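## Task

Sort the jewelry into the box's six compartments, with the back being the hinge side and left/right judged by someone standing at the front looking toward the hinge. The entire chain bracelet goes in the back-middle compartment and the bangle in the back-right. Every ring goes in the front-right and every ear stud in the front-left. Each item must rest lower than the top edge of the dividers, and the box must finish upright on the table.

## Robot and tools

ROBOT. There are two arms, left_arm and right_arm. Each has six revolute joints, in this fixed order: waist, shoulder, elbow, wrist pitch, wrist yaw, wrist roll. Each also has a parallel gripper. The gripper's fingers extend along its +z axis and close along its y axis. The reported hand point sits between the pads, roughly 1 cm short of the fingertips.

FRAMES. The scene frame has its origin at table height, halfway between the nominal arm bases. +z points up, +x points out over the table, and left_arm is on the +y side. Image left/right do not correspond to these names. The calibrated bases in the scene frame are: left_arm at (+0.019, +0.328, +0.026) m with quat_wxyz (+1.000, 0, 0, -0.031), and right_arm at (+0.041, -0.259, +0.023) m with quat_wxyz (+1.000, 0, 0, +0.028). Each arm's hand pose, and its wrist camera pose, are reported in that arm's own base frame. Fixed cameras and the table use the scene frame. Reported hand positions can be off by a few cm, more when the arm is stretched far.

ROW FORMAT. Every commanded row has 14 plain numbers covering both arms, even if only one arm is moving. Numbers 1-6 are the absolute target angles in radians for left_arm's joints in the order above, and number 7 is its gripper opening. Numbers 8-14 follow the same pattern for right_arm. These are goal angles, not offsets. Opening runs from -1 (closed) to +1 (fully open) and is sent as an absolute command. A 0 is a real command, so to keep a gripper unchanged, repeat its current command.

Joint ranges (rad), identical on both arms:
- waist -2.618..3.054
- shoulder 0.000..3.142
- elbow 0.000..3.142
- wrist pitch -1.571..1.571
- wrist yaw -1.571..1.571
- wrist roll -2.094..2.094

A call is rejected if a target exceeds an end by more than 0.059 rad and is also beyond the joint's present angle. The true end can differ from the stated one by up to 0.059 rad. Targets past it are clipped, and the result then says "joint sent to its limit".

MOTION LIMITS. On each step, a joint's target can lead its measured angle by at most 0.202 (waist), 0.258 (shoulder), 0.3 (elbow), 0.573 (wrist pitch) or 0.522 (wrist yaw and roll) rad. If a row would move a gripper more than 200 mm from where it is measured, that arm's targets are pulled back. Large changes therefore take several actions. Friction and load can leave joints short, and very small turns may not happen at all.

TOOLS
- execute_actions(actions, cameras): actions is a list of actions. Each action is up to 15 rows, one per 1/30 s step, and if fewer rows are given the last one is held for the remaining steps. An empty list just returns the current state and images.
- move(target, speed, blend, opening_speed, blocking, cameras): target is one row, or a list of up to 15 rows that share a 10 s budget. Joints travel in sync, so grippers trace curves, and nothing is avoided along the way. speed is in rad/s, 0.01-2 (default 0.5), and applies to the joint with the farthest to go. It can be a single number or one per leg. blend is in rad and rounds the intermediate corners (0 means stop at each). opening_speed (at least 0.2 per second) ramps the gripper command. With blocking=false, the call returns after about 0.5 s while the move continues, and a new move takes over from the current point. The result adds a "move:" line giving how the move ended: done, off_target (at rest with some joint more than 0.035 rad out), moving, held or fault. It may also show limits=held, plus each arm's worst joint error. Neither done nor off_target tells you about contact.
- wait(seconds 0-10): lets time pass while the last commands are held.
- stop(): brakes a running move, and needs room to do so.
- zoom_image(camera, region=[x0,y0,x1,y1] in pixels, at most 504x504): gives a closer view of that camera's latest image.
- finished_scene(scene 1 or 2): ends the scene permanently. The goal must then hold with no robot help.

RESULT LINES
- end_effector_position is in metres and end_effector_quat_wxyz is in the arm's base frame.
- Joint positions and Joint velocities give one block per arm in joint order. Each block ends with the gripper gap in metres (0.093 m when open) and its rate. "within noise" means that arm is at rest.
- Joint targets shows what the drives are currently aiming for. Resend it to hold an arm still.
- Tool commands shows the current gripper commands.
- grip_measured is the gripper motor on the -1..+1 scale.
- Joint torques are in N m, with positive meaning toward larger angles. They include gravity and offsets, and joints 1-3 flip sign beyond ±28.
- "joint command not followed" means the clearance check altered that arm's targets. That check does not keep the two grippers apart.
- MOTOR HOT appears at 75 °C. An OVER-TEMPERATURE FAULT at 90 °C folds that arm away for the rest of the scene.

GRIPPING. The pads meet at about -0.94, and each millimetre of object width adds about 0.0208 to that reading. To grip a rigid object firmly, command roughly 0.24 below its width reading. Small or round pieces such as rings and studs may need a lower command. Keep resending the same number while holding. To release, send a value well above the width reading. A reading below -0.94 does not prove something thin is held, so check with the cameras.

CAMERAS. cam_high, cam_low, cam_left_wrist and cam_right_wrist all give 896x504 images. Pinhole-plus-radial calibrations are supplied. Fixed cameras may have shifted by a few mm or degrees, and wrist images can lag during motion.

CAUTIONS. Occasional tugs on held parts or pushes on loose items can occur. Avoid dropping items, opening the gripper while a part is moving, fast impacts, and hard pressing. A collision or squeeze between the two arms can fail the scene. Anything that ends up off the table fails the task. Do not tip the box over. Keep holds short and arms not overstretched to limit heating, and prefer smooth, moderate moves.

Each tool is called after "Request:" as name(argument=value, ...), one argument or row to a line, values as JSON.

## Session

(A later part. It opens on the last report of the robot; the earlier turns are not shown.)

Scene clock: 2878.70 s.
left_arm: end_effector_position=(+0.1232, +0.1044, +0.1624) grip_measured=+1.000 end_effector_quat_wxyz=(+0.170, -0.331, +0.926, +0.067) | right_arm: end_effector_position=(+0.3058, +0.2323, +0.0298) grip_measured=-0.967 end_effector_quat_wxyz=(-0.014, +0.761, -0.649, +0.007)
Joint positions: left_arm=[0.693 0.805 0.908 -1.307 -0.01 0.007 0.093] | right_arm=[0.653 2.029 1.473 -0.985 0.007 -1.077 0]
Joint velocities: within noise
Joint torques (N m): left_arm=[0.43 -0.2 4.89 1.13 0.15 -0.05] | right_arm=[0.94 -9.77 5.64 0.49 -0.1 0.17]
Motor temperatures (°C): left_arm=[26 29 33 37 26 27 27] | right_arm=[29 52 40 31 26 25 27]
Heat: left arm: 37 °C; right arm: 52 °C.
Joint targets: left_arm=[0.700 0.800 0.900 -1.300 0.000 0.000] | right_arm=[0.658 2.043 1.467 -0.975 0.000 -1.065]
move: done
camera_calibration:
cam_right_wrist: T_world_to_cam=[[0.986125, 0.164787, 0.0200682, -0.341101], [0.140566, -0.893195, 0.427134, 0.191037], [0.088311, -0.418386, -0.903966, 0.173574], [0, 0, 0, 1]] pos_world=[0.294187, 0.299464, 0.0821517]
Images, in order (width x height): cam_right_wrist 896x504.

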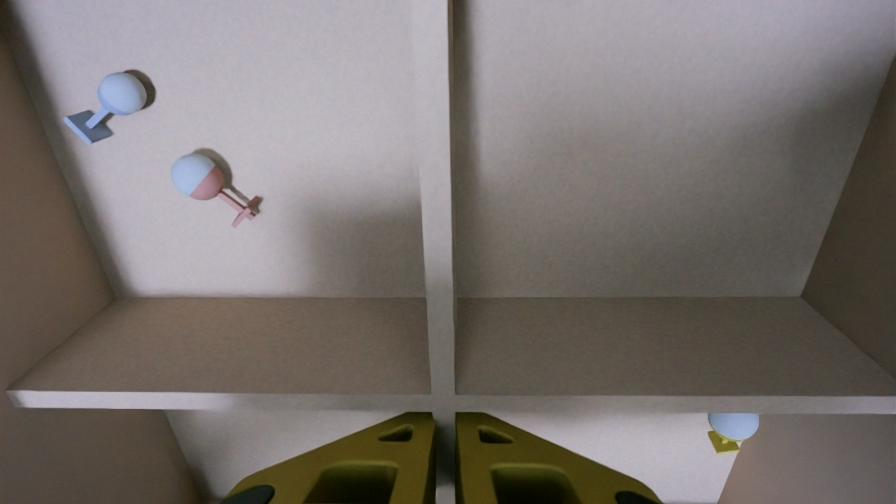

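Request:
execute_actions(
  actions=[
    [[0.7,0.8,0.9,-1.3,0,0,1,0.659,2.04,1.463,-0.974,0,-1.064,-1],[0.7,0.8,0.9,-1.3,0,0,1,0.662,2.034,1.455,-0.971,0,-1.061,-1],[0.7,0.8,0.9,-1.3,0,0,1,0.665,2.027,1.445,-0.968,0,-1.058,-1],[0.7,0.8,0.9,-1.3,0,0,1,0.668,2.019,1.433,-0.965,0,-1.055,-1],[0.7,0.8,0.9,-1.3,0,0,1,0.672,2.009,1.419,-0.961,0,-1.051,-1],[0.7,0.8,0.9,-1.3,0,0,1,0.676,1.999,1.404,-0.956,0,-1.047,-1],[0.7,0.8,0.9,-1.3,0,0,1,0.681,1.987,1.388,-0.952,0,-1.042,-1],[0.7,0.8,0.9,-1.3,0,0,1,0.686,1.975,1.370,-0.947,0,-1.037,-1],[0.7,0.8,0.9,-1.3,0,0,1,0.692,1.961,1.351,-0.941,0,-1.031,-1],[0.7,0.8,0.9,-1.3,0,0,1,0.698,1.948,1.332,-0.935,0,-1.025,-1],[0.7,0.8,0.9,-1.3,0,0,1,0.704,1.933,1.311,-0.929,0,-1.019,-1],[0.7,0.8,0.9,-1.3,0,0,1,0.71,1.918,1.289,-0.923,0,-1.013,-1],[0.7,0.8,0.9,-1.3,0,0,1,0.708,1.923,1.297,-0.925,0,-1.015,-1],[0.7,0.8,0.9,-1.3,0,0,1,0.708,1.925,1.3,-0.926,0,-1.015,-1]],
  ],
  cameras=[],
)

Request:
move(
  target=[
    [0.7,0.8,0.9,-1.3,0,0,1,0.706,1.92,1.3,-0.935,0,-1.015,-0.6],
    [0.7,0.8,0.9,-1.3,0,0,1,0.706,1.80,1.36,-1.1,0,-1.015,-0.6],
    [0.7,0.8,0.9,-1.3,0,0,1,0.66,1.45,1.25,-1.05,0,-1.06,-0.6],
  ],
  blend=[0,0.06,0],
  cameras=["cam_right_wrist"],
)

Scene clock: 2904.77 s.
left_arm: end_effector_position=(+0.1232, +0.1044, +0.1624) grip_measured=+1.000 end_effector_quat_wxyz=(+0.170, -0.331, +0.926, +0.067) | right_arm: end_effector_position=(+0.2909, +0.2324, +0.0293) grip_measured=-0.967 end_effector_quat_wxyz=(-0.044, +0.760, -0.647, +0.029)
Joint positions: left_arm=[0.693 0.805 0.908 -1.307 -0.01 0.007 0.093] | right_arm=[0.693 1.932 1.327 -0.87 0.042 -1.04 0]
Joint velocities: within noise
Joint torques (N m): left_arm=[0.43 -0.2 4.9 1.13 0.16 -0.05] | right_arm=[1.76 -10.97 3.7 -0.05 -0.43 0.32]
Motor temperatures (°C): left_arm=[26 29 33 37 26 27 27] | right_arm=[29 53 40 30 26 25 28]
Heat: left arm: 37 °C; right arm: 53 °C.
Joint targets: left_arm=[0.700 0.800 0.900 -1.300 0.000 0.000] | right_arm=[0.708 1.925 1.300 -0.926 0.000 -1.015]
No camera images: "cameras" was empty.

Scene clock: 2907.03 s.
left_arm: end_effector_position=(+0.1232, +0.1044, +0.1624) grip_measured=+1.000 end_effector_quat_wxyz=(+0.170, -0.331, +0.926, +0.067) | right_arm: end_effector_position=(+0.2509, +0.1954, +0.1555) grip_measured=-0.602 end_effector_quat_wxyz=(-0.153, +0.746, -0.647, +0.034)
Joint positions: left_arm=[0.693 0.805 0.908 -1.307 -0.01 0.007 0.093] | right_arm=[0.666 1.461 1.261 -1.056 0.008 -1.047 0.016]
Joint velocities: within noise
Joint torques (N m): left_arm=[0.44 -0.21 4.9 1.13 0.15 -0.05] | right_arm=[-0.05 -7.46 6.05 1.07 -0.11 -0.06]
Motor temperatures (°C): left_arm=[26 29 33 37 26 27 27] | right_arm=[29 53 40 30 26 25 28]
Heat: left arm: 37 °C; right arm: 53 °C.
Joint targets: left_arm=[0.700 0.800 0.900 -1.300 0.000 0.000] | right_arm=[0.660 1.450 1.250 -1.050 0.000 -1.060]
move: done
camera_calibration:
cam_right_wrist: T_world_to_cam=[[0.956943, 0.123622, 0.262635, -0.305806], [0.046057, -0.957981, 0.283108, 0.170954], [0.286598, -0.258822, -0.922428, 0.198515], [0, 0, 0, 1]] pos_world=[0.227871, 0.252955, 0.215033]
Images, in order (width x height): cam_right_wrist 896x504.

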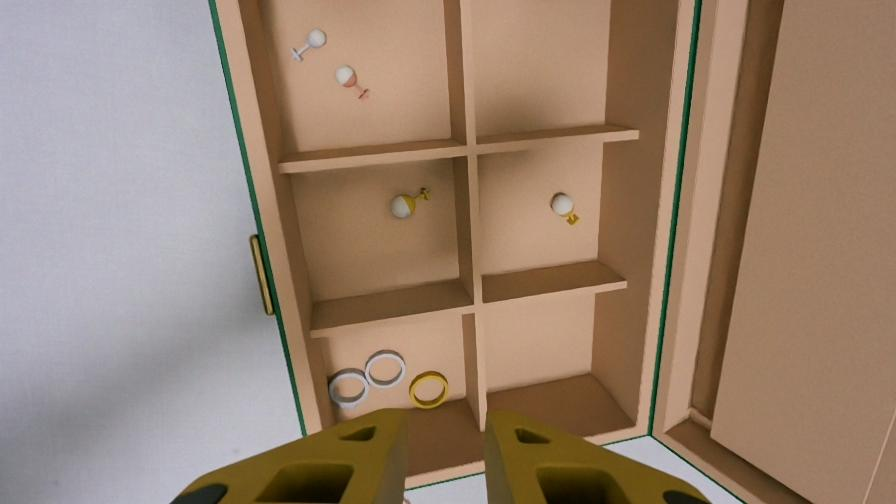

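Request:
move(
  target=[0.7,0.8,0.9,-1.3,0,0,1,0.779,1.742,1.129,-0.79,0.222,-0.589,-0.5],
  cameras=["cam_right_wrist"],
)

Scene clock: 2956.23 s.
left_arm: end_effector_position=(+0.1232, +0.1044, +0.1624) grip_measured=+1.000 end_effector_quat_wxyz=(+0.170, -0.331, +0.926, +0.067) | right_arm: end_effector_position=(+0.2672, +0.2111, +0.0513) grip_measured=-0.503 end_effector_quat_wxyz=(+0.092, -0.622, +0.771, -0.098)
Joint positions: left_arm=[0.693 0.805 0.908 -1.307 -0.01 0.007 0.093] | right_arm=[0.774 1.731 1.136 -0.807 0.213 -0.602 0.021]
Joint velocities: within noise
Joint torques (N m): left_arm=[0.43 -0.2 4.89 1.13 0.15 -0.06] | right_arm=[0.95 -7.45 5.78 0.89 0.21 0.2]
Motor temperatures (°C): left_arm=[26 29 33 37 26 27 27] | right_arm=[29 51 39 31 26 25 27]
Heat: left arm: 37 °C; right arm: 51 °C.
Joint targets: left_arm=[0.700 0.800 0.900 -1.300 0.000 0.000] | right_arm=[0.779 1.742 1.129 -0.790 0.222 -0.589]
move: done
camera_calibration:
cam_right_wrist: T_world_to_cam=[[0.945253, -0.20099, 0.257097, -0.224022], [-0.293978, -0.866485, 0.40346, 0.280116], [0.141679, -0.456953, -0.878135, 0.180079], [0, 0, 0, 1]] pos_world=[0.268591, 0.279978, 0.102713]
Images, in order (width x height): cam_right_wrist 896x504.

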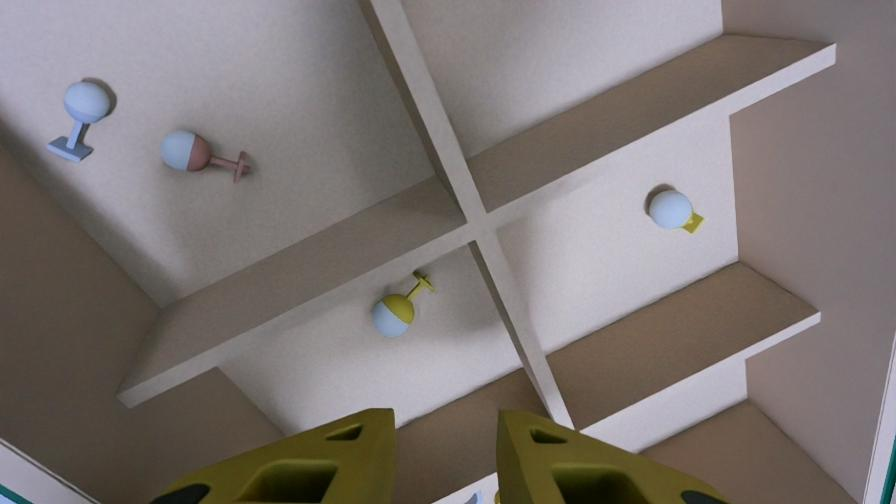

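Request:
move(
  target=[
    [0.7,0.8,0.9,-1.3,0,0,1,0.779,1.72,1.1,-0.78,0.222,-0.589,-0.5],
    [0.7,0.8,0.9,-1.3,0,0,1,0.779,1.769,1.054,-0.69,0.222,-0.589,-0.5],
  ],
  cameras=["cam_right_wrist"],
  speed=0.25,
)

Scene clock: 2969.73 s.
left_arm: end_effector_position=(+0.1232, +0.1044, +0.1624) grip_measured=+1.000 end_effector_quat_wxyz=(+0.170, -0.331, +0.926, +0.067) | right_arm: end_effector_position=(+0.2651, +0.2089, +0.0274) grip_measured=-0.503 end_effector_quat_wxyz=(+0.093, -0.621, +0.772, -0.099)
Joint positions: left_arm=[0.693 0.805 0.908 -1.307 -0.01 0.007 0.093] | right_arm=[0.774 1.756 1.062 -0.707 0.214 -0.601 0.021]
Joint velocities: within noise
Joint torques (N m): left_arm=[0.43 -0.18 4.9 1.13 0.15 -0.06] | right_arm=[0.94 -7.21 5.44 0.87 0.21 0.19]
Motor temperatures (°C): left_arm=[26 29 33 37 26 27 27] | right_arm=[29 50 40 30 26 25 27]
Heat: left arm: 37 °C; right arm: 50 °C.
Joint targets: left_arm=[0.700 0.800 0.900 -1.300 0.000 0.000] | right_arm=[0.779 1.769 1.054 -0.690 0.222 -0.589]
move: done
camera_calibration:
cam_right_wrist: T_world_to_cam=[[0.944655, -0.201995, 0.258505, -0.216029], [-0.295389, -0.866525, 0.402342, 0.287604], [0.14273, -0.456434, -0.878235, 0.158045], [0, 0, 0, 1]] pos_world=[0.26647, 0.277716, 0.0789299]
Images, in order (width x height): cam_right_wrist 896x504.

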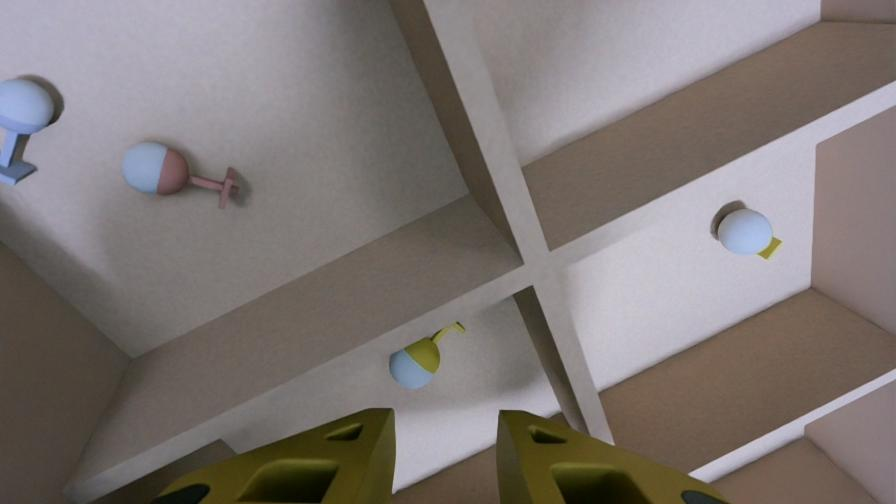

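Request:
move(
  target=[0.7,0.8,0.9,-1.3,0,0,1,0.779,1.784,1.005,-0.625,0.222,-0.589,-0.5],
  cameras=["cam_right_wrist"],
  speed=0.25,
)

Scene clock: 2986.13 s.
left_arm: end_effector_position=(+0.1232, +0.1044, +0.1624) grip_measured=+1.000 end_effector_quat_wxyz=(+0.170, -0.331, +0.926, +0.067) | right_arm: end_effector_position=(+0.2665, +0.2070, +0.0174) grip_measured=-0.503 end_effector_quat_wxyz=(+0.102, -0.619, +0.771, -0.105)
Joint positions: left_arm=[0.693 0.805 0.908 -1.307 -0.01 0.007 0.093] | right_arm=[0.774 1.762 1.019 -0.642 0.229 -0.601 0.021]
Joint velocities: within noise
Joint torques (N m): left_arm=[0.43 -0.2 4.9 1.13 0.16 -0.05] | right_arm=[0.95 -6.35 4.79 0.93 0.07 0.19]
Motor temperatures (°C): left_arm=[26 29 33 37 26 27 27] | right_arm=[29 51 40 31 26 25 27]
Heat: left arm: 37 °C; right arm: 51 °C.
Joint targets: left_arm=[0.700 0.800 0.900 -1.300 0.000 0.000] | right_arm=[0.779 1.784 1.005 -0.625 0.222 -0.589]
move: done
camera_calibration:
cam_right_wrist: T_world_to_cam=[[0.938303, -0.20475, 0.278683, -0.213269], [-0.306265, -0.866253, 0.394726, 0.293357], [0.16059, -0.455723, -0.875515, 0.143206], [0, 0, 0, 1]] pos_world=[0.266958, 0.275717, 0.0690179]
Images, in order (width x height): cam_right_wrist 896x504.

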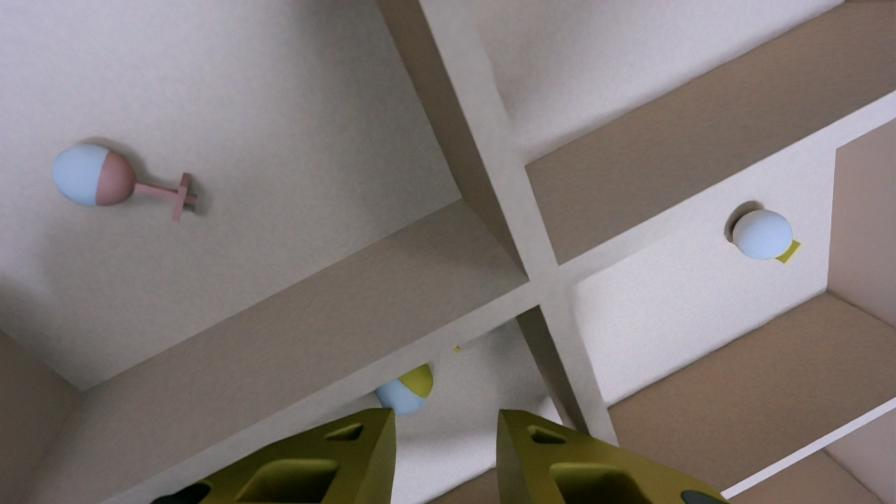

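Request:
move(
  target=[
    [0.7,0.8,0.9,-1.3,0,0,1,0.781,1.74,1.04,-0.71,0.222,-0.589,-0.45],
  ],
  cameras=["cam_right_wrist"],
  speed=0.25,
)

Scene clock: 3000.97 s.
left_arm: end_effector_position=(+0.1232, +0.1044, +0.1624) grip_measured=+1.000 end_effector_quat_wxyz=(+0.170, -0.331, +0.926, +0.067) | right_arm: end_effector_position=(+0.2668, +0.2061, +0.0190) grip_measured=-0.453 end_effector_quat_wxyz=(+0.099, -0.619, +0.771, -0.108)
Joint positions: left_arm=[0.693 0.805 0.908 -1.307 -0.01 0.007 0.093] | right_arm=[0.774 1.762 1.027 -0.656 0.234 -0.601 0.023]
Joint velocities: within noise
Joint torques (N m): left_arm=[0.43 -0.2 4.9 1.13 0.15 -0.05] | right_arm=[1.11 -10.52 7.35 0.19 0.03 0.19]
Motor temperatures (°C): left_arm=[26 29 33 37 26 27 27] | right_arm=[29 51 39 31 26 25 27]
Heat: left arm: 37 °C; right arm: 51 °C.
Joint targets: left_arm=[0.700 0.800 0.900 -1.300 0.000 0.000] | right_arm=[0.781 1.740 1.040 -0.710 0.222 -0.589]
move: off_target (right_arm); right_arm: the wrist pitch is farthest, 0.054 rad from its target
camera_calibration:
cam_right_wrist: T_world_to_cam=[[0.93831, -0.20351, 0.279567, -0.21441], [-0.306774, -0.862995, 0.401409, 0.291347], [0.159574, -0.46241, -0.872189, 0.14577], [0, 0, 0, 1]] pos_world=[0.267299, 0.275202, 0.0701316]
Images, in order (width x height): cam_right_wrist 896x504.

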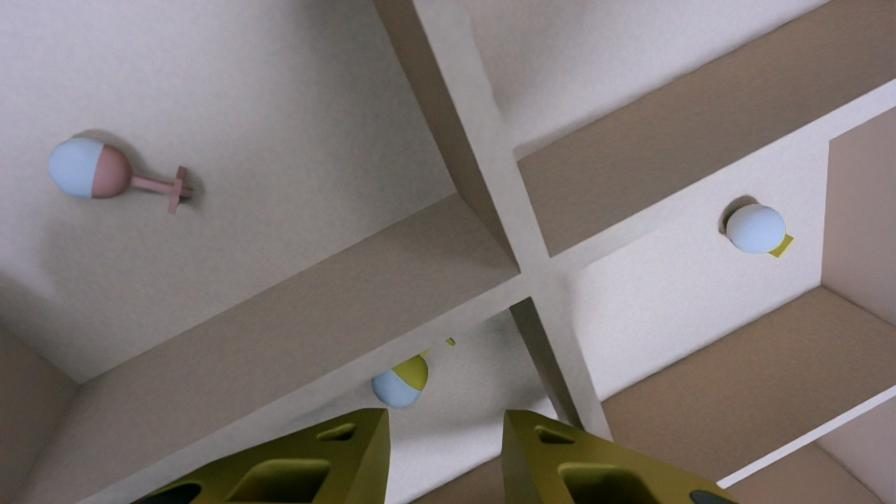

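Request:
move(
  target=[
    [0.7,0.8,0.9,-1.3,0,0,1,0.776,1.66,1.10,-0.85,0.21,-0.60,-0.45],
    [0.7,0.8,0.9,-1.3,0,0,1,0.7515,1.65,1.035,-0.745,0.174,-0.866,-0.5],
    [0.7,0.8,0.9,-1.3,0,0,1,0.7515,1.70,0.98,-0.632,0.174,-0.866,-0.5],
  ],
  cameras=["cam_right_wrist"],
  speed=0.3,
)

Scene clock: 3023.37 s.
left_arm: end_effector_position=(+0.1232, +0.1044, +0.1624) grip_measured=+1.000 end_effector_quat_wxyz=(+0.170, -0.331, +0.926, +0.067) | right_arm: end_effector_position=(+0.2611, +0.2050, +0.0316) grip_measured=-0.498 end_effector_quat_wxyz=(-0.108, +0.707, -0.692, +0.096)
Joint positions: left_arm=[0.693 0.805 0.908 -1.307 -0.01 0.007 0.093] | right_arm=[0.758 1.685 0.99 -0.649 0.183 -0.855 0.021]
Joint velocities: within noise
Joint torques (N m): left_arm=[0.43 -0.2 4.9 1.13 0.16 -0.06] | right_arm=[-0.09 -6.41 5.33 1 0.01 -0.05]
Motor temperatures (°C): left_arm=[26 29 33 37 26 27 27] | right_arm=[29 55 41 30 26 25 27]
Heat: left arm: 37 °C; right arm: 55 °C.
Joint targets: left_arm=[0.700 0.800 0.900 -1.300 0.000 0.000] | right_arm=[0.752 1.700 0.980 -0.632 0.174 -0.866]
move: done
camera_calibration:
cam_right_wrist: T_world_to_cam=[[0.96081, 0.0250157, 0.276078, -0.265403], [-0.0932513, -0.908712, 0.406874, 0.237043], [0.261054, -0.416673, -0.870767, 0.121221], [0, 0, 0, 1]] pos_world=[0.245461, 0.272553, 0.0823808]
Images, in order (width x height): cam_right_wrist 896x504.

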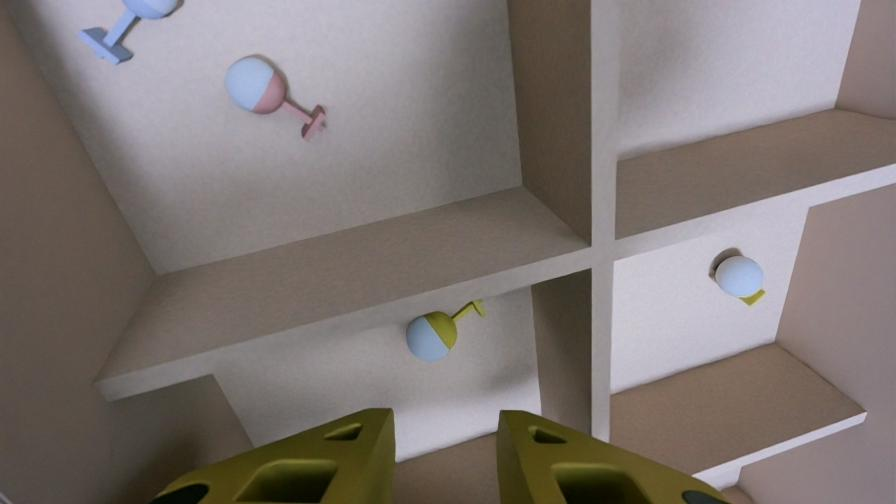

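Request:
move(
  target=[
    [0.7,0.8,0.9,-1.3,0,0,1,0.742,1.716,0.964,-0.60,0.174,-0.866,-0.5],
  ],
  cameras=["cam_right_wrist"],
  speed=0.2,
)

Request:
move(
  target=[
    [0.7,0.8,0.9,-1.3,0,0,1,0.742,1.744,0.946,-0.566,0.174,-0.866,-0.5],
  ],
  cameras=["cam_right_wrist"],
  speed=0.2,
)

Scene clock: 3033.83 s.
left_arm: end_effector_position=(+0.1232, +0.1044, +0.1624) grip_measured=+1.000 end_effector_quat_wxyz=(+0.170, -0.331, +0.926, +0.067) | right_arm: end_effector_position=(+0.2639, +0.2032, +0.0244) grip_measured=-0.498 end_effector_quat_wxyz=(-0.109, +0.703, -0.696, +0.097)
Joint positions: left_arm=[0.693 0.805 0.908 -1.307 -0.01 0.007 0.093] | right_arm=[0.748 1.7 0.975 -0.616 0.183 -0.855 0.021]
Joint velocities: within noise
Joint torques (N m): left_arm=[0.44 -0.2 4.9 1.13 0.16 -0.05] | right_arm=[-0.05 -6.39 5.26 1.01 0.01 -0.05]
Motor temperatures (°C): left_arm=[26 29 33 37 26 27 27] | right_arm=[29 54 41 30 26 25 27]
Heat: left arm: 37 °C; right arm: 54 °C.
Joint targets: left_arm=[0.700 0.800 0.900 -1.300 0.000 0.000] | right_arm=[0.742 1.716 0.964 -0.600 0.174 -0.866]
move: done
camera_calibration:
cam_right_wrist: T_world_to_cam=[[0.960468, 0.0149818, 0.277986, -0.264028], [-0.103054, -0.90848, 0.405023, 0.241168], [0.258613, -0.41766, -0.871022, 0.11429], [0, 0, 0, 1]] pos_world=[0.248887, 0.270787, 0.0752668]
Images, in order (width x height): cam_right_wrist 896x504.

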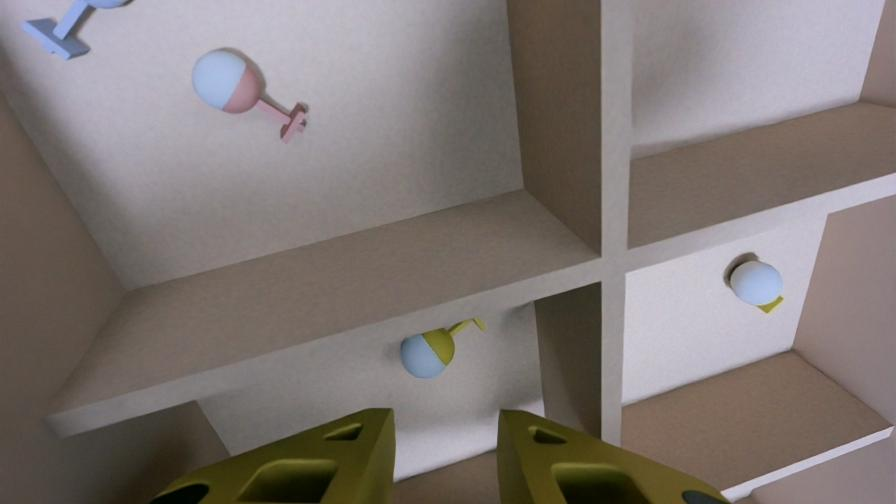

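Scene clock: 3034.63 s.
left_arm: end_effector_position=(+0.1232, +0.1044, +0.1624) grip_measured=+1.000 end_effector_quat_wxyz=(+0.170, -0.331, +0.926, +0.067) | right_arm: end_effector_position=(+0.2662, +0.2052, +0.0150) grip_measured=-0.498 end_effector_quat_wxyz=(-0.112, +0.703, -0.695, +0.097)
Joint positions: left_arm=[0.693 0.805 0.908 -1.307 -0.01 0.007 0.093] | right_arm=[0.748 1.725 0.96 -0.571 0.183 -0.856 0.021]
Joint velocities: within noise
Joint torques (N m): left_arm=[0.42 -0.2 4.9 1.13 0.15 -0.05] | right_arm=[-0.03 -6.31 4.75 0.9 0.01 -0.04]
Motor temperatures (°C): left_arm=[26 29 33 37 26 27 27] | right_arm=[29 53 40 30 26 25 27]
Heat: left arm: 37 °C; right arm: 53 °C.
Joint targets: left_arm=[0.700 0.800 0.900 -1.300 0.000 0.000] | right_arm=[0.742 1.744 0.946 -0.566 0.174 -0.866]
move: done
camera_calibration:
cam_right_wrist: T_world_to_cam=[[0.959271, 0.0150358, 0.282089, -0.26337], [-0.103759, -0.910029, 0.401349, 0.247661], [0.262743, -0.414272, -0.871404, 0.10462], [0, 0, 0, 1]] pos_world=[0.250852, 0.27268, 0.0660615]
Images, in order (width x height): cam_right_wrist 896x504.

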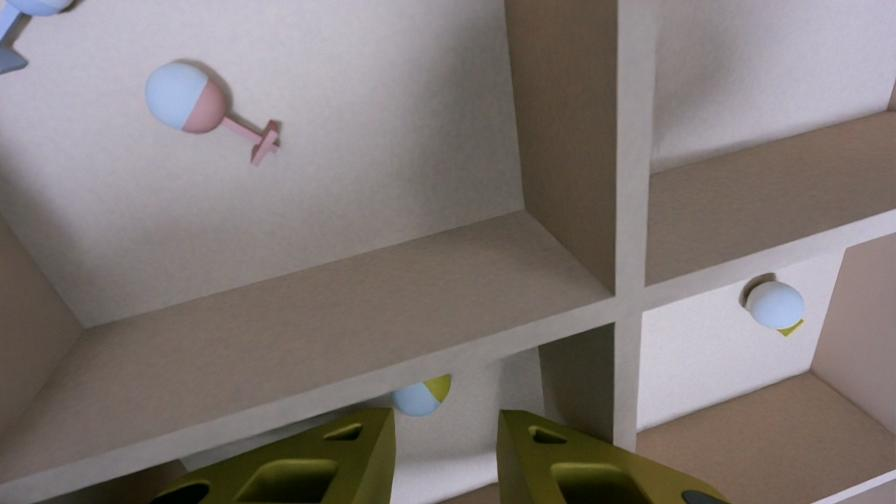

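Request:
move(
  target=[
    [0.7,0.8,0.9,-1.3,0,0,1,0.742,1.742,0.911,-0.535,0.174,-0.866,-0.5],
  ],
  cameras=["cam_right_wrist"],
  speed=0.2,
)

Scene clock: 3042.53 s.
left_arm: end_effector_position=(+0.1232, +0.1044, +0.1624) grip_measured=+1.000 end_effector_quat_wxyz=(+0.170, -0.331, +0.926, +0.067) | right_arm: end_effector_position=(+0.2672, +0.2041, +0.0120) grip_measured=-0.499 end_effector_quat_wxyz=(-0.116, +0.703, -0.694, +0.102)
Joint positions: left_arm=[0.693 0.805 0.908 -1.307 -0.01 0.007 0.093] | right_arm=[0.748 1.725 0.943 -0.543 0.192 -0.86 0.021]
Joint velocities: within noise
Joint torques (N m): left_arm=[0.43 -0.2 4.89 1.13 0.15 -0.05] | right_arm=[-0.09 -6.46 3.1 0.95 -0.11 0.01]
Motor temperatures (°C): left_arm=[26 29 33 37 26 27 27] | right_arm=[29 52 40 30 26 25 27]
Heat: left arm: 37 °C; right arm: 52 °C.
Joint targets: left_arm=[0.700 0.800 0.900 -1.300 0.000 0.000] | right_arm=[0.742 1.742 0.911 -0.535 0.174 -0.866]
move: done
camera_calibration:
cam_right_wrist: T_world_to_cam=[[0.95538, 0.0166984, 0.294907, -0.26295], [-0.107804, -0.909819, 0.400758, 0.248986], [0.275004, -0.414669, -0.867423, 0.0980596], [0, 0, 0, 1]] pos_world=[0.251092, 0.271585, 0.062822]
Images, in order (width x height): cam_right_wrist 896x504.

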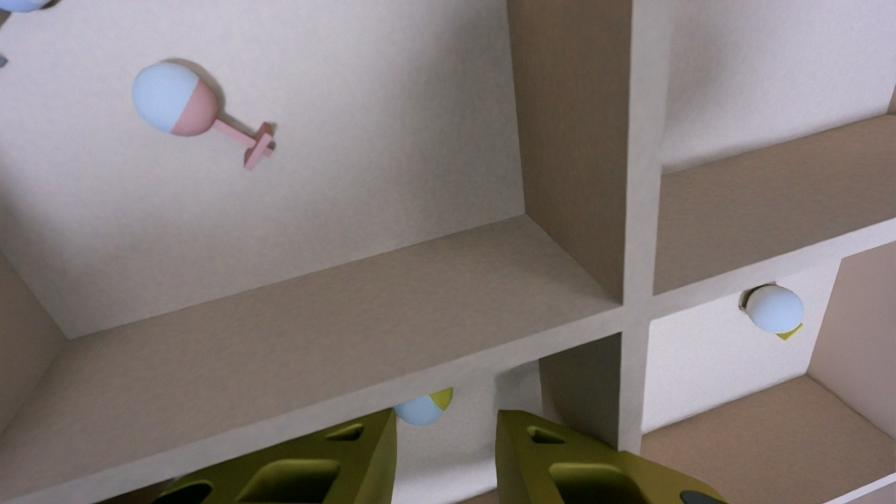

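Request:
move(
  target=[
    [0.7,0.8,0.9,-1.3,0,0,1,0.70,1.835,1.0735,-0.717,0.08,-0.918,-0.5],
  ],
  cameras=["cam_right_wrist"],
  speed=0.15,
)

Scene clock: 3061.80 s.
left_arm: end_effector_position=(+0.1232, +0.1044, +0.1624) grip_measured=+1.000 end_effector_quat_wxyz=(+0.170, -0.331, +0.926, +0.067) | right_arm: end_effector_position=(+0.2611, +0.2037, +0.0103) grip_measured=-0.499 end_effector_quat_wxyz=(-0.054, +0.719, -0.691, +0.052)
Joint positions: left_arm=[0.693 0.805 0.908 -1.307 -0.01 0.007 0.093] | right_arm=[0.71 1.801 1.064 -0.715 0.094 -0.906 0.021]
Joint velocities: within noise
Joint torques (N m): left_arm=[0.43 -0.2 4.9 1.13 0.16 -0.05] | right_arm=[-0.39 -5.46 6.94 0.55 -0.11 -0.07]
Motor temperatures (°C): left_arm=[26 29 33 37 26 27 27] | right_arm=[29 50 39 30 26 25 27]
Heat: left arm: 37 °C; right arm: 50 °C.
Joint targets: left_arm=[0.700 0.800 0.900 -1.300 0.000 0.000] | right_arm=[0.700 1.835 1.074 -0.717 0.080 -0.918]
move: done
camera_calibration:
cam_right_wrist: T_world_to_cam=[[0.989022, 0.0456672, 0.140534, -0.269654], [-0.019639, -0.901987, 0.431317, 0.223682], [0.146457, -0.429342, -0.891188, 0.134876], [0, 0, 0, 1]] pos_world=[0.251333, 0.271981, 0.0616175]
Images, in order (width x height): cam_right_wrist 896x504.

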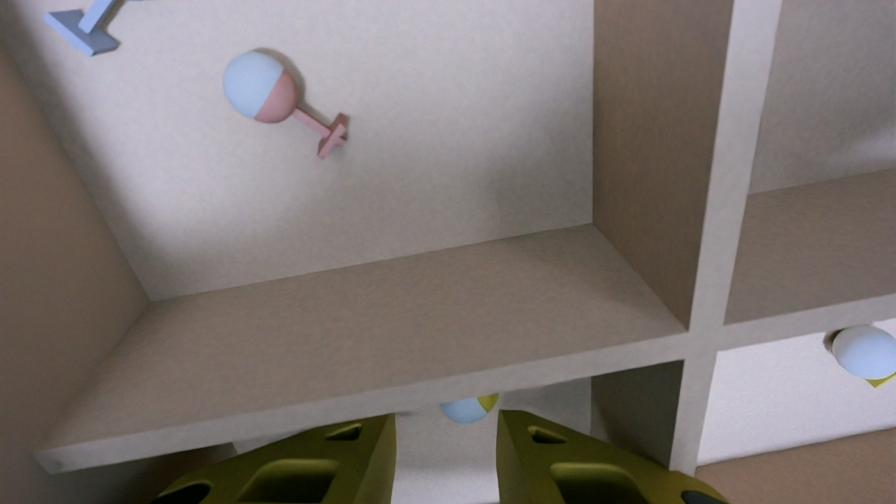

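Request:
move(
  target=[
    [0.7,0.8,0.9,-1.3,0,0,1,0.70,1.853,1.06,-0.69,0.08,-0.918,-0.5],
    [0.7,0.8,0.9,-1.3,0,0,1,0.70,1.853,1.06,-0.69,0.08,-0.918,-0.9],
  ],
  cameras=["cam_right_wrist"],
  speed=0.15,
  opening_speed=0.5,
)

Scene clock: 3069.77 s.
left_arm: end_effector_position=(+0.1232, +0.1044, +0.1624) grip_measured=+1.000 end_effector_quat_wxyz=(+0.170, -0.331, +0.926, +0.067) | right_arm: end_effector_position=(+0.2564, +0.2033, +0.0039) grip_measured=-0.897 end_effector_quat_wxyz=(-0.042, +0.722, -0.690, +0.043)
Joint positions: left_arm=[0.693 0.805 0.908 -1.307 -0.01 0.007 0.093] | right_arm=[0.71 1.821 1.065 -0.723 0.077 -0.91 0.002]
Joint velocities: within noise
Joint torques (N m): left_arm=[0.44 -0.2 4.9 1.13 0.16 -0.05] | right_arm=[-0.35 -5.78 5.38 0.88 0.06 -0.03]
Motor temperatures (°C): left_arm=[26 29 33 37 26 27 27] | right_arm=[29 50 39 30 26 25 27]
Heat: left arm: 37 °C; right arm: 50 °C.
Joint targets: left_arm=[0.700 0.800 0.900 -1.300 0.000 0.000] | right_arm=[0.700 1.853 1.060 -0.690 0.080 -0.918]
move: done; target 2's new numbers were sent with right_arm's shoulder 0.048 rad from that target
camera_calibration:
cam_right_wrist: T_world_to_cam=[[0.992653, 0.0522334, 0.10914, -0.266294], [-0.000676347, -0.899609, 0.436696, 0.220628], [0.120994, -0.433561, -0.892964, 0.137], [0, 0, 0, 1]] pos_world=[0.247911, 0.271786, 0.0550528]
Images, in order (width x height): cam_right_wrist 896x504.

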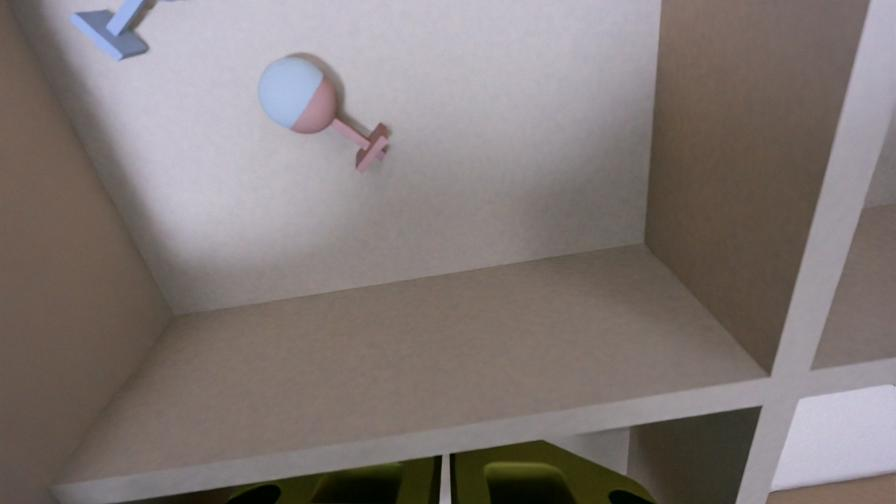

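Request:
move(
  target=[
    [0.7,0.8,0.9,-1.3,0,0,1,0.70,1.853,1.06,-0.69,0.08,-0.918,-1],
    [0.7,0.8,0.9,-1.3,0,0,1,0.70,1.75,1.15,-0.87,0.08,-0.918,-1],
  ],
  cameras=["cam_right_wrist"],
  speed=0.3,
)

Scene clock: 3079.13 s.
left_arm: end_effector_position=(+0.1232, +0.1044, +0.1624) grip_measured=+1.000 end_effector_quat_wxyz=(+0.170, -0.331, +0.926, +0.067) | right_arm: end_effector_position=(+0.2562, +0.2014, +0.0339) grip_measured=-0.973 end_effector_quat_wxyz=(-0.038, +0.721, -0.691, +0.043)
Joint positions: left_arm=[0.693 0.805 0.908 -1.307 -0.01 0.007 0.093] | right_arm=[0.706 1.77 1.134 -0.85 0.077 -0.91 0]
Joint velocities: within noise
Joint torques (N m): left_arm=[0.43 -0.2 4.9 1.13 0.15 -0.05] | right_arm=[-0.05 -10.52 7.68 0.31 0.05 -0.03]
Motor temperatures (°C): left_arm=[26 29 33 37 26 27 27] | right_arm=[29 49 39 30 26 25 27]
Heat: left arm: 37 °C; right arm: 49 °C.
Joint targets: left_arm=[0.700 0.800 0.900 -1.300 0.000 0.000] | right_arm=[0.700 1.750 1.150 -0.870 0.080 -0.918]
move: done
camera_calibration:
cam_right_wrist: T_world_to_cam=[[0.993401, 0.0489206, 0.103734, -0.268552], [-0.00181596, -0.897645, 0.440715, 0.205592], [0.114677, -0.437995, -0.891633, 0.165512], [0, 0, 0, 1]] pos_world=[0.248173, 0.270179, 0.0848268]
Images, in order (width x height): cam_right_wrist 896x504.

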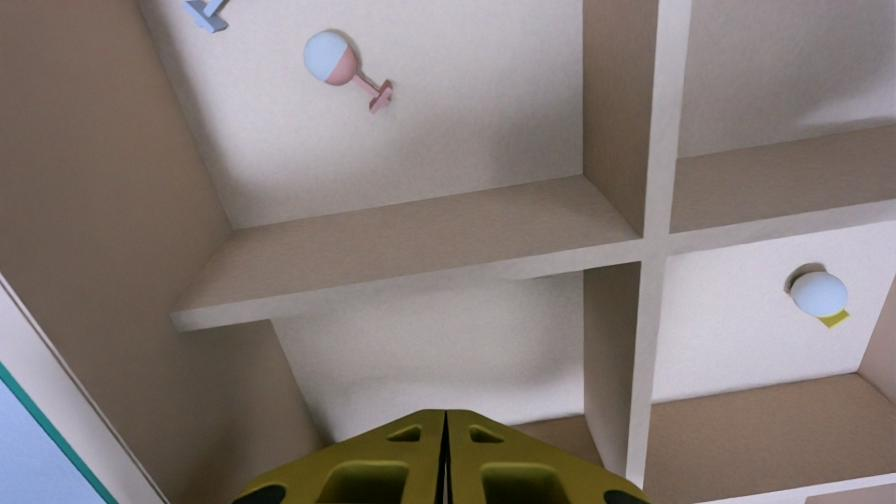

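Request:
move(
  target=[
    [0.7,0.8,0.9,-1.3,0,0,1,0.66,1.45,1.25,-1.05,0,-1.06,-1],
  ],
  cameras=["cam_right_wrist"],
)

Scene clock: 3085.40 s.
left_arm: end_effector_position=(+0.1232, +0.1044, +0.1624) grip_measured=+1.000 end_effector_quat_wxyz=(+0.170, -0.331, +0.926, +0.067) | right_arm: end_effector_position=(+0.2514, +0.1957, +0.1499) grip_measured=-0.973 end_effector_quat_wxyz=(-0.155, +0.746, -0.647, +0.034)
Joint positions: left_arm=[0.693 0.805 0.908 -1.307 -0.01 0.007 0.093] | right_arm=[0.666 1.458 1.235 -1.029 0.009 -1.047 0]
Joint velocities: within noise
Joint torques (N m): left_arm=[0.43 -0.2 4.89 1.13 0.16 -0.05] | right_arm=[-0.06 -7.19 8.53 0.82 -0.12 -0.03]
Motor temperatures (°C): left_arm=[26 29 33 37 26 27 27] | right_arm=[29 50 40 30 26 25 27]
Heat: left arm: 37 °C; right arm: 50 °C.
Joint targets: left_arm=[0.700 0.800 0.900 -1.300 0.000 0.000] | right_arm=[0.660 1.450 1.250 -1.050 0.000 -1.060]
move: done
camera_calibration:
cam_right_wrist: T_world_to_cam=[[0.955965, 0.122426, 0.266728, -0.304963], [0.0443603, -0.958673, 0.281032, 0.1736], [0.29011, -0.256825, -0.921888, 0.191913], [0, 0, 0, 1]] pos_world=[0.228157, 0.253049, 0.209477]
Images, in order (width x height): cam_right_wrist 896x504.

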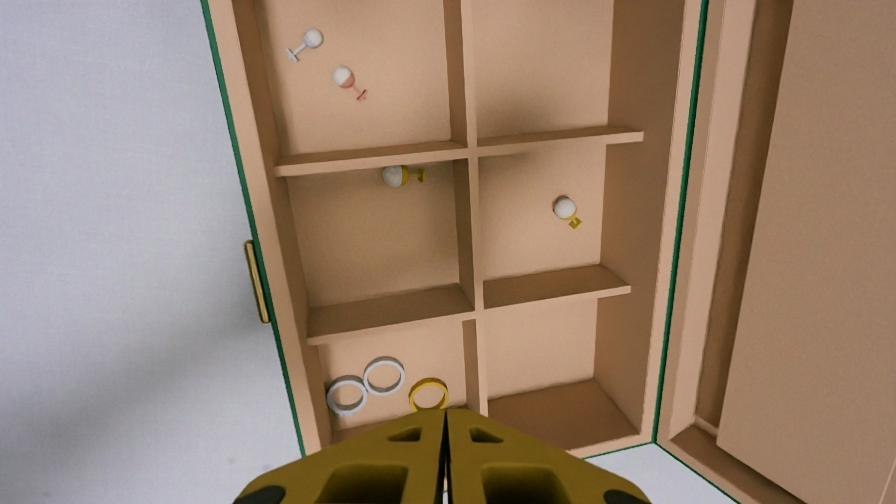

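Request:
move(
  target=[
    [0.7,0.8,0.9,-1.3,0,0,1,0.668,1.9,1.47,-1.14,0,-1.10,-0.6],
    [0.7,0.8,0.9,-1.3,0,0,1,0.668,2.01,1.417,-0.97,0.0,-1.10,-0.6],
    [0.7,0.8,0.9,-1.3,0,0,1,0.668,2.01,1.417,-0.97,0.0,-1.10,-1],
  ],
  cameras=["cam_right_wrist"],
  speed=[0.7,0.3,0.3],
)

Scene clock: 3104.63 s.
left_arm: end_effector_position=(+0.1232, +0.1044, +0.1624) grip_measured=+1.000 end_effector_quat_wxyz=(+0.170, -0.331, +0.926, +0.067) | right_arm: end_effector_position=(+0.2915, +0.2277, +0.0296) grip_measured=-0.967 end_effector_quat_wxyz=(-0.004, +0.769, -0.639, +0.004)
Joint positions: left_arm=[0.693 0.805 0.908 -1.307 -0.01 0.007 0.093] | right_arm=[0.666 1.996 1.424 -0.989 0.006 -1.09 0]
Joint velocities: within noise
Joint torques (N m): left_arm=[0.44 -0.18 4.89 1.13 0.16 -0.05] | right_arm=[0.65 -9.4 5.48 0.53 -0.1 -0.05]
Motor temperatures (°C): left_arm=[26 29 33 37 26 27 27] | right_arm=[29 51 42 30 26 25 27]
Heat: left arm: 37 °C; right arm: 51 °C.
Joint targets: left_arm=[0.700 0.800 0.900 -1.300 0.000 0.000] | right_arm=[0.668 2.010 1.417 -0.970 0.000 -1.100]
move: done
camera_calibration:
cam_right_wrist: T_world_to_cam=[[0.981694, 0.190457, 0.00183766, -0.330261], [0.170682, -0.883965, 0.435287, 0.177941], [0.0845277, -0.427004, -0.90029, 0.175715], [0, 0, 0, 1]] pos_world=[0.278991, 0.295226, 0.0813462]
Images, in order (width x height): cam_right_wrist 896x504.

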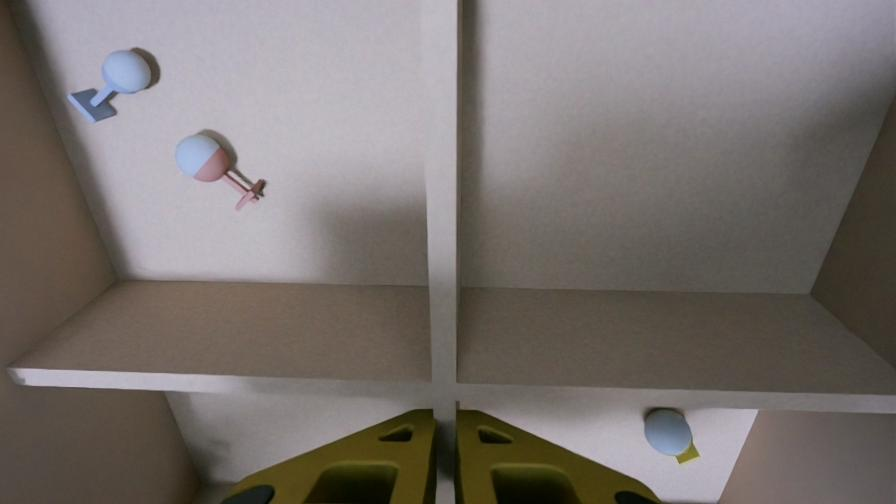

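Request:
execute_actions(
  actions=[
    [[0.7,0.8,0.9,-1.3,0,0,1,0.666,2.01,1.417,-0.97,0,-1.1,-1],[0.7,0.8,0.9,-1.3,0,0,1,0.662,2.01,1.417,-0.97,0,-1.106,-1],[0.7,0.8,0.9,-1.3,0,0,1,0.656,2.01,1.417,-0.97,0,-1.112,-1],[0.7,0.8,0.9,-1.3,0,0,1,0.648,2.01,1.417,-0.97,0,-1.12,-1],[0.7,0.8,0.9,-1.3,0,0,1,0.638,2.01,1.417,-0.97,0,-1.13,-1],[0.7,0.8,0.9,-1.3,0,0,1,0.6265,2.01,1.417,-0.97,0,-1.142,-1],[0.7,0.8,0.9,-1.3,0,0,1,0.614,2.01,1.417,-0.97,0,-1.154,-1],[0.7,0.8,0.9,-1.3,0,0,1,0.601,2.01,1.417,-0.97,0,-1.167,-1],[0.7,0.8,0.9,-1.3,0,0,1,0.588,2.01,1.417,-0.97,0,-1.18,-1],[0.7,0.8,0.9,-1.3,0,0,1,0.576,2.01,1.417,-0.97,0,-1.192,-1],[0.7,0.8,0.9,-1.3,0,0,1,0.581,2.01,1.417,-0.97,0,-1.187,-1],[0.7,0.8,0.9,-1.3,0,0,1,0.583,2.01,1.417,-0.97,0,-1.185,-1]],
  ],
  cameras=[],
)

Request:
move(
  target=[
    [0.7,0.8,0.9,-1.3,0,0,1,0.583,2.0,1.42,-0.98,0,-1.185,-0.6],
    [0.7,0.8,0.9,-1.3,0,0,1,0.583,1.88,1.47,-1.12,0,-1.18,-0.6],
    [0.7,0.8,0.9,-1.3,0,0,1,0.62,1.45,1.25,-1.05,0,-1.13,-0.6],
  ],
  blend=[0,0.06,0],
  cameras=["cam_right_wrist"],
)

Scene clock: 3118.33 s.
left_arm: end_effector_position=(+0.1232, +0.1044, +0.1624) grip_measured=+1.000 end_effector_quat_wxyz=(+0.170, -0.331, +0.926, +0.067) | right_arm: end_effector_position=(+0.3020, +0.2137, +0.0298) grip_measured=-0.967 end_effector_quat_wxyz=(-0.011, +0.775, -0.632, -0.018)
Joint positions: left_arm=[0.693 0.805 0.908 -1.307 -0.01 0.007 0.093] | right_arm=[0.597 1.996 1.424 -0.989 -0.042 -1.177 0]
Joint velocities: within noise
Joint torques (N m): left_arm=[0.43 -0.18 4.9 1.13 0.15 -0.05] | right_arm=[-0.75 -9.39 5.46 0.53 0.35 -0.03]
Motor temperatures (°C): left_arm=[26 29 33 37 26 27 27] | right_arm=[29 51 41 30 26 25 27]
Heat: left arm: 37 °C; right arm: 51 °C.
Joint targets: left_arm=[0.700 0.800 0.900 -1.300 0.000 0.000] | right_arm=[0.583 2.010 1.417 -0.970 0.000 -1.185]
No camera images: "cameras" was empty.

Scene clock: 3120.70 s.
left_arm: end_effector_position=(+0.1232, +0.1044, +0.1624) grip_measured=+1.000 end_effector_quat_wxyz=(+0.170, -0.331, +0.926, +0.067) | right_arm: end_effector_position=(+0.2571, +0.1829, +0.1542) grip_measured=-0.602 end_effector_quat_wxyz=(-0.146, +0.761, -0.631, +0.035)
Joint positions: left_arm=[0.693 0.805 0.908 -1.307 -0.01 0.007 0.093] | right_arm=[0.614 1.463 1.261 -1.068 -0.009 -1.142 0.016]
Joint velocities: within noise
Joint torques (N m): left_arm=[0.44 -0.2 4.9 1.13 0.16 -0.05] | right_arm=[1.02 -7.6 6.05 1.16 0.05 0.16]
Motor temperatures (°C): left_arm=[26 29 33 37 26 27 27] | right_arm=[29 52 41 30 26 25 27]
Heat: left arm: 37 °C; right arm: 52 °C.
Joint targets: left_arm=[0.700 0.800 0.900 -1.300 0.000 0.000] | right_arm=[0.620 1.450 1.250 -1.050 0.000 -1.130]
move: done
camera_calibration:
cam_right_wrist: T_world_to_cam=[[0.951217, 0.169605, 0.25772, -0.316045], [0.0881187, -0.949897, 0.299886, 0.144171], [0.29567, -0.262547, -0.918503, 0.19008], [0, 0, 0, 1]] pos_world=[0.231722, 0.240455, 0.212805]
Images, in order (width x height): cam_right_wrist 896x504.

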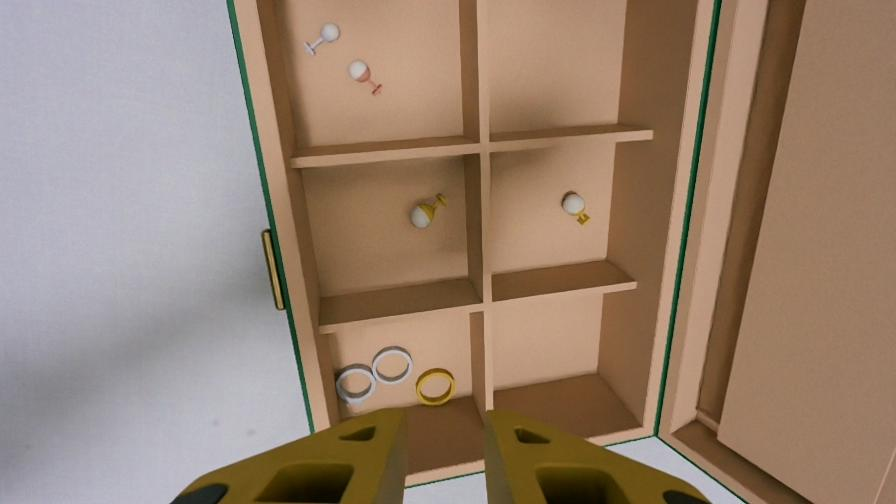

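Request:
move(
  target=[0.7,0.8,0.9,-1.3,0,0,1,0.682,1.662,1.026,-0.68,0.173,-0.947,-0.55],
  cameras=["cam_right_wrist"],
)

Scene clock: 3166.20 s.
left_arm: end_effector_position=(+0.1232, +0.1044, +0.1624) grip_measured=+1.000 end_effector_quat_wxyz=(+0.170, -0.331, +0.926, +0.067) | right_arm: end_effector_position=(+0.2794, +0.1888, +0.0506) grip_measured=-0.553 end_effector_quat_wxyz=(-0.113, +0.714, -0.684, +0.098)
Joint positions: left_arm=[0.693 0.805 0.908 -1.307 -0.01 0.007 0.093] | right_arm=[0.676 1.653 1.032 -0.697 0.164 -0.959 0.019]
Joint velocities: within noise
Joint torques (N m): left_arm=[0.43 -0.2 4.89 1.13 0.15 -0.05] | right_arm=[0.99 -6.89 5.91 1.04 0.16 0.16]
Motor temperatures (°C): left_arm=[26 29 33 37 26 27 27] | right_arm=[29 50 40 31 26 25 27]
Heat: left arm: 37 °C; right arm: 50 °C.
Joint targets: left_arm=[0.700 0.800 0.900 -1.300 0.000 0.000] | right_arm=[0.682 1.662 1.026 -0.680 0.173 -0.947]
move: done
camera_calibration:
cam_right_wrist: T_world_to_cam=[[0.957006, 0.0462719, 0.286353, -0.291281], [-0.0771817, -0.910986, 0.405152, 0.212338], [0.27961, -0.409834, -0.868248, 0.119615], [0, 0, 0, 1]] pos_world=[0.261701, 0.255938, 0.101235]
Images, in order (width x height): cam_right_wrist 896x504.

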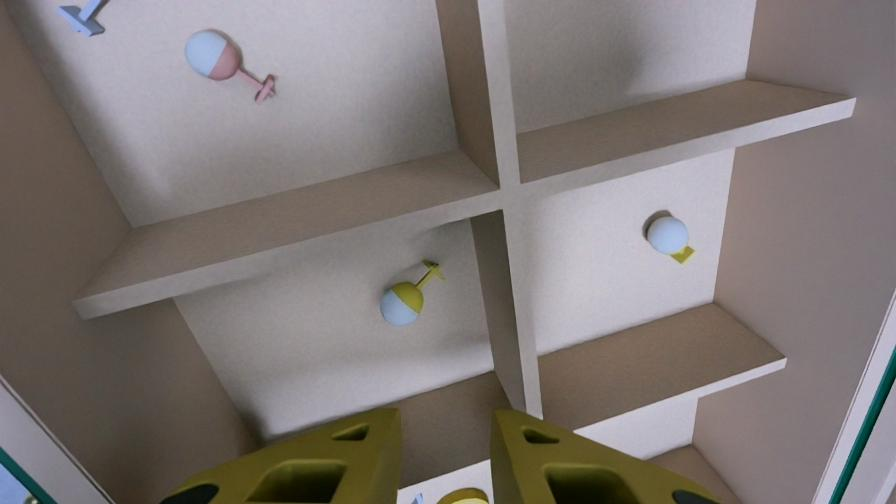

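Request:
move(
  target=[0.7,0.8,0.9,-1.3,0,0,1,0.682,1.705,0.953,-0.57,0.173,-0.947,-0.55],
  cameras=["cam_right_wrist"],
  speed=0.25,
)

Scene clock: 3187.33 s.
left_arm: end_effector_position=(+0.1232, +0.1044, +0.1624) grip_measured=+1.000 end_effector_quat_wxyz=(+0.170, -0.331, +0.926, +0.067) | right_arm: end_effector_position=(+0.2783, +0.1878, +0.0243) grip_measured=-0.553 end_effector_quat_wxyz=(-0.113, +0.714, -0.684, +0.099)
Joint positions: left_arm=[0.693 0.805 0.908 -1.307 -0.01 0.007 0.093] | right_arm=[0.676 1.692 0.961 -0.587 0.165 -0.959 0.019]
Joint velocities: within noise
Joint torques (N m): left_arm=[0.44 -0.18 4.9 1.13 0.15 -0.05] | right_arm=[0.99 -6.63 5.48 1.05 0.16 0.18]
Motor temperatures (°C): left_arm=[26 29 33 37 26 27 27] | right_arm=[29 49 40 30 26 25 27]
Heat: left arm: 37 °C; right arm: 49 °C.
Joint targets: left_arm=[0.700 0.800 0.900 -1.300 0.000 0.000] | right_arm=[0.682 1.705 0.953 -0.570 0.173 -0.947]
move: done
camera_calibration:
cam_right_wrist: T_world_to_cam=[[0.957007, 0.0455604, 0.286463, -0.282546], [-0.0780779, -0.910675, 0.405678, 0.222131], [0.279358, -0.410603, -0.867966, 0.0969053], [0, 0, 0, 1]] pos_world=[0.260671, 0.254952, 0.0749358]
Images, in order (width x height): cam_right_wrist 896x504.

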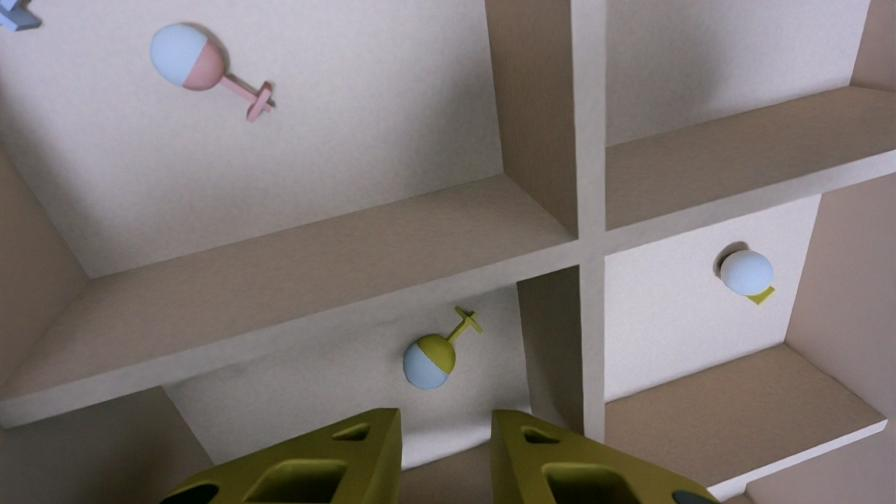

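Request:
move(
  target=[0.7,0.8,0.9,-1.3,0,0,1,0.672,1.735,0.92,-0.51,0.173,-0.954,-0.55],
  cameras=["cam_right_wrist"],
  speed=0.2,
)

Scene clock: 3197.23 s.
left_arm: end_effector_position=(+0.1232, +0.1044, +0.1624) grip_measured=+1.000 end_effector_quat_wxyz=(+0.170, -0.331, +0.926, +0.067) | right_arm: end_effector_position=(+0.2778, +0.1870, +0.0118) grip_measured=-0.553 end_effector_quat_wxyz=(-0.112, +0.714, -0.684, +0.099)
Joint positions: left_arm=[0.693 0.805 0.908 -1.307 -0.01 0.007 0.093] | right_arm=[0.676 1.716 0.933 -0.537 0.167 -0.959 0.019]
Joint velocities: within noise
Joint torques (N m): left_arm=[0.43 -0.18 4.9 1.13 0.15 -0.06] | right_arm=[0.13 -6.15 4.88 1.13 0.14 0.11]
Motor temperatures (°C): left_arm=[26 29 33 37 26 27 27] | right_arm=[29 49 40 30 26 25 27]
Heat: left arm: 37 °C; right arm: 49 °C.
Joint targets: left_arm=[0.700 0.800 0.900 -1.300 0.000 0.000] | right_arm=[0.672 1.735 0.920 -0.510 0.173 -0.954]
move: done
camera_calibration:
cam_right_wrist: T_world_to_cam=[[0.957209, 0.0459272, 0.285729, -0.278636], [-0.0782543, -0.909469, 0.408342, 0.226259], [0.278616, -0.413228, -0.866958, 0.0865761], [0, 0, 0, 1]] pos_world=[0.260297, 0.254348, 0.0622811]
Images, in order (width x height): cam_right_wrist 896x504.

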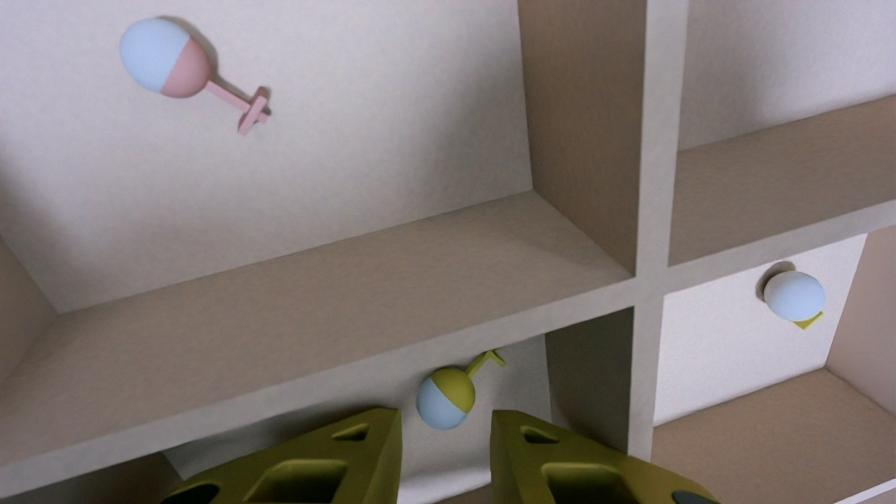

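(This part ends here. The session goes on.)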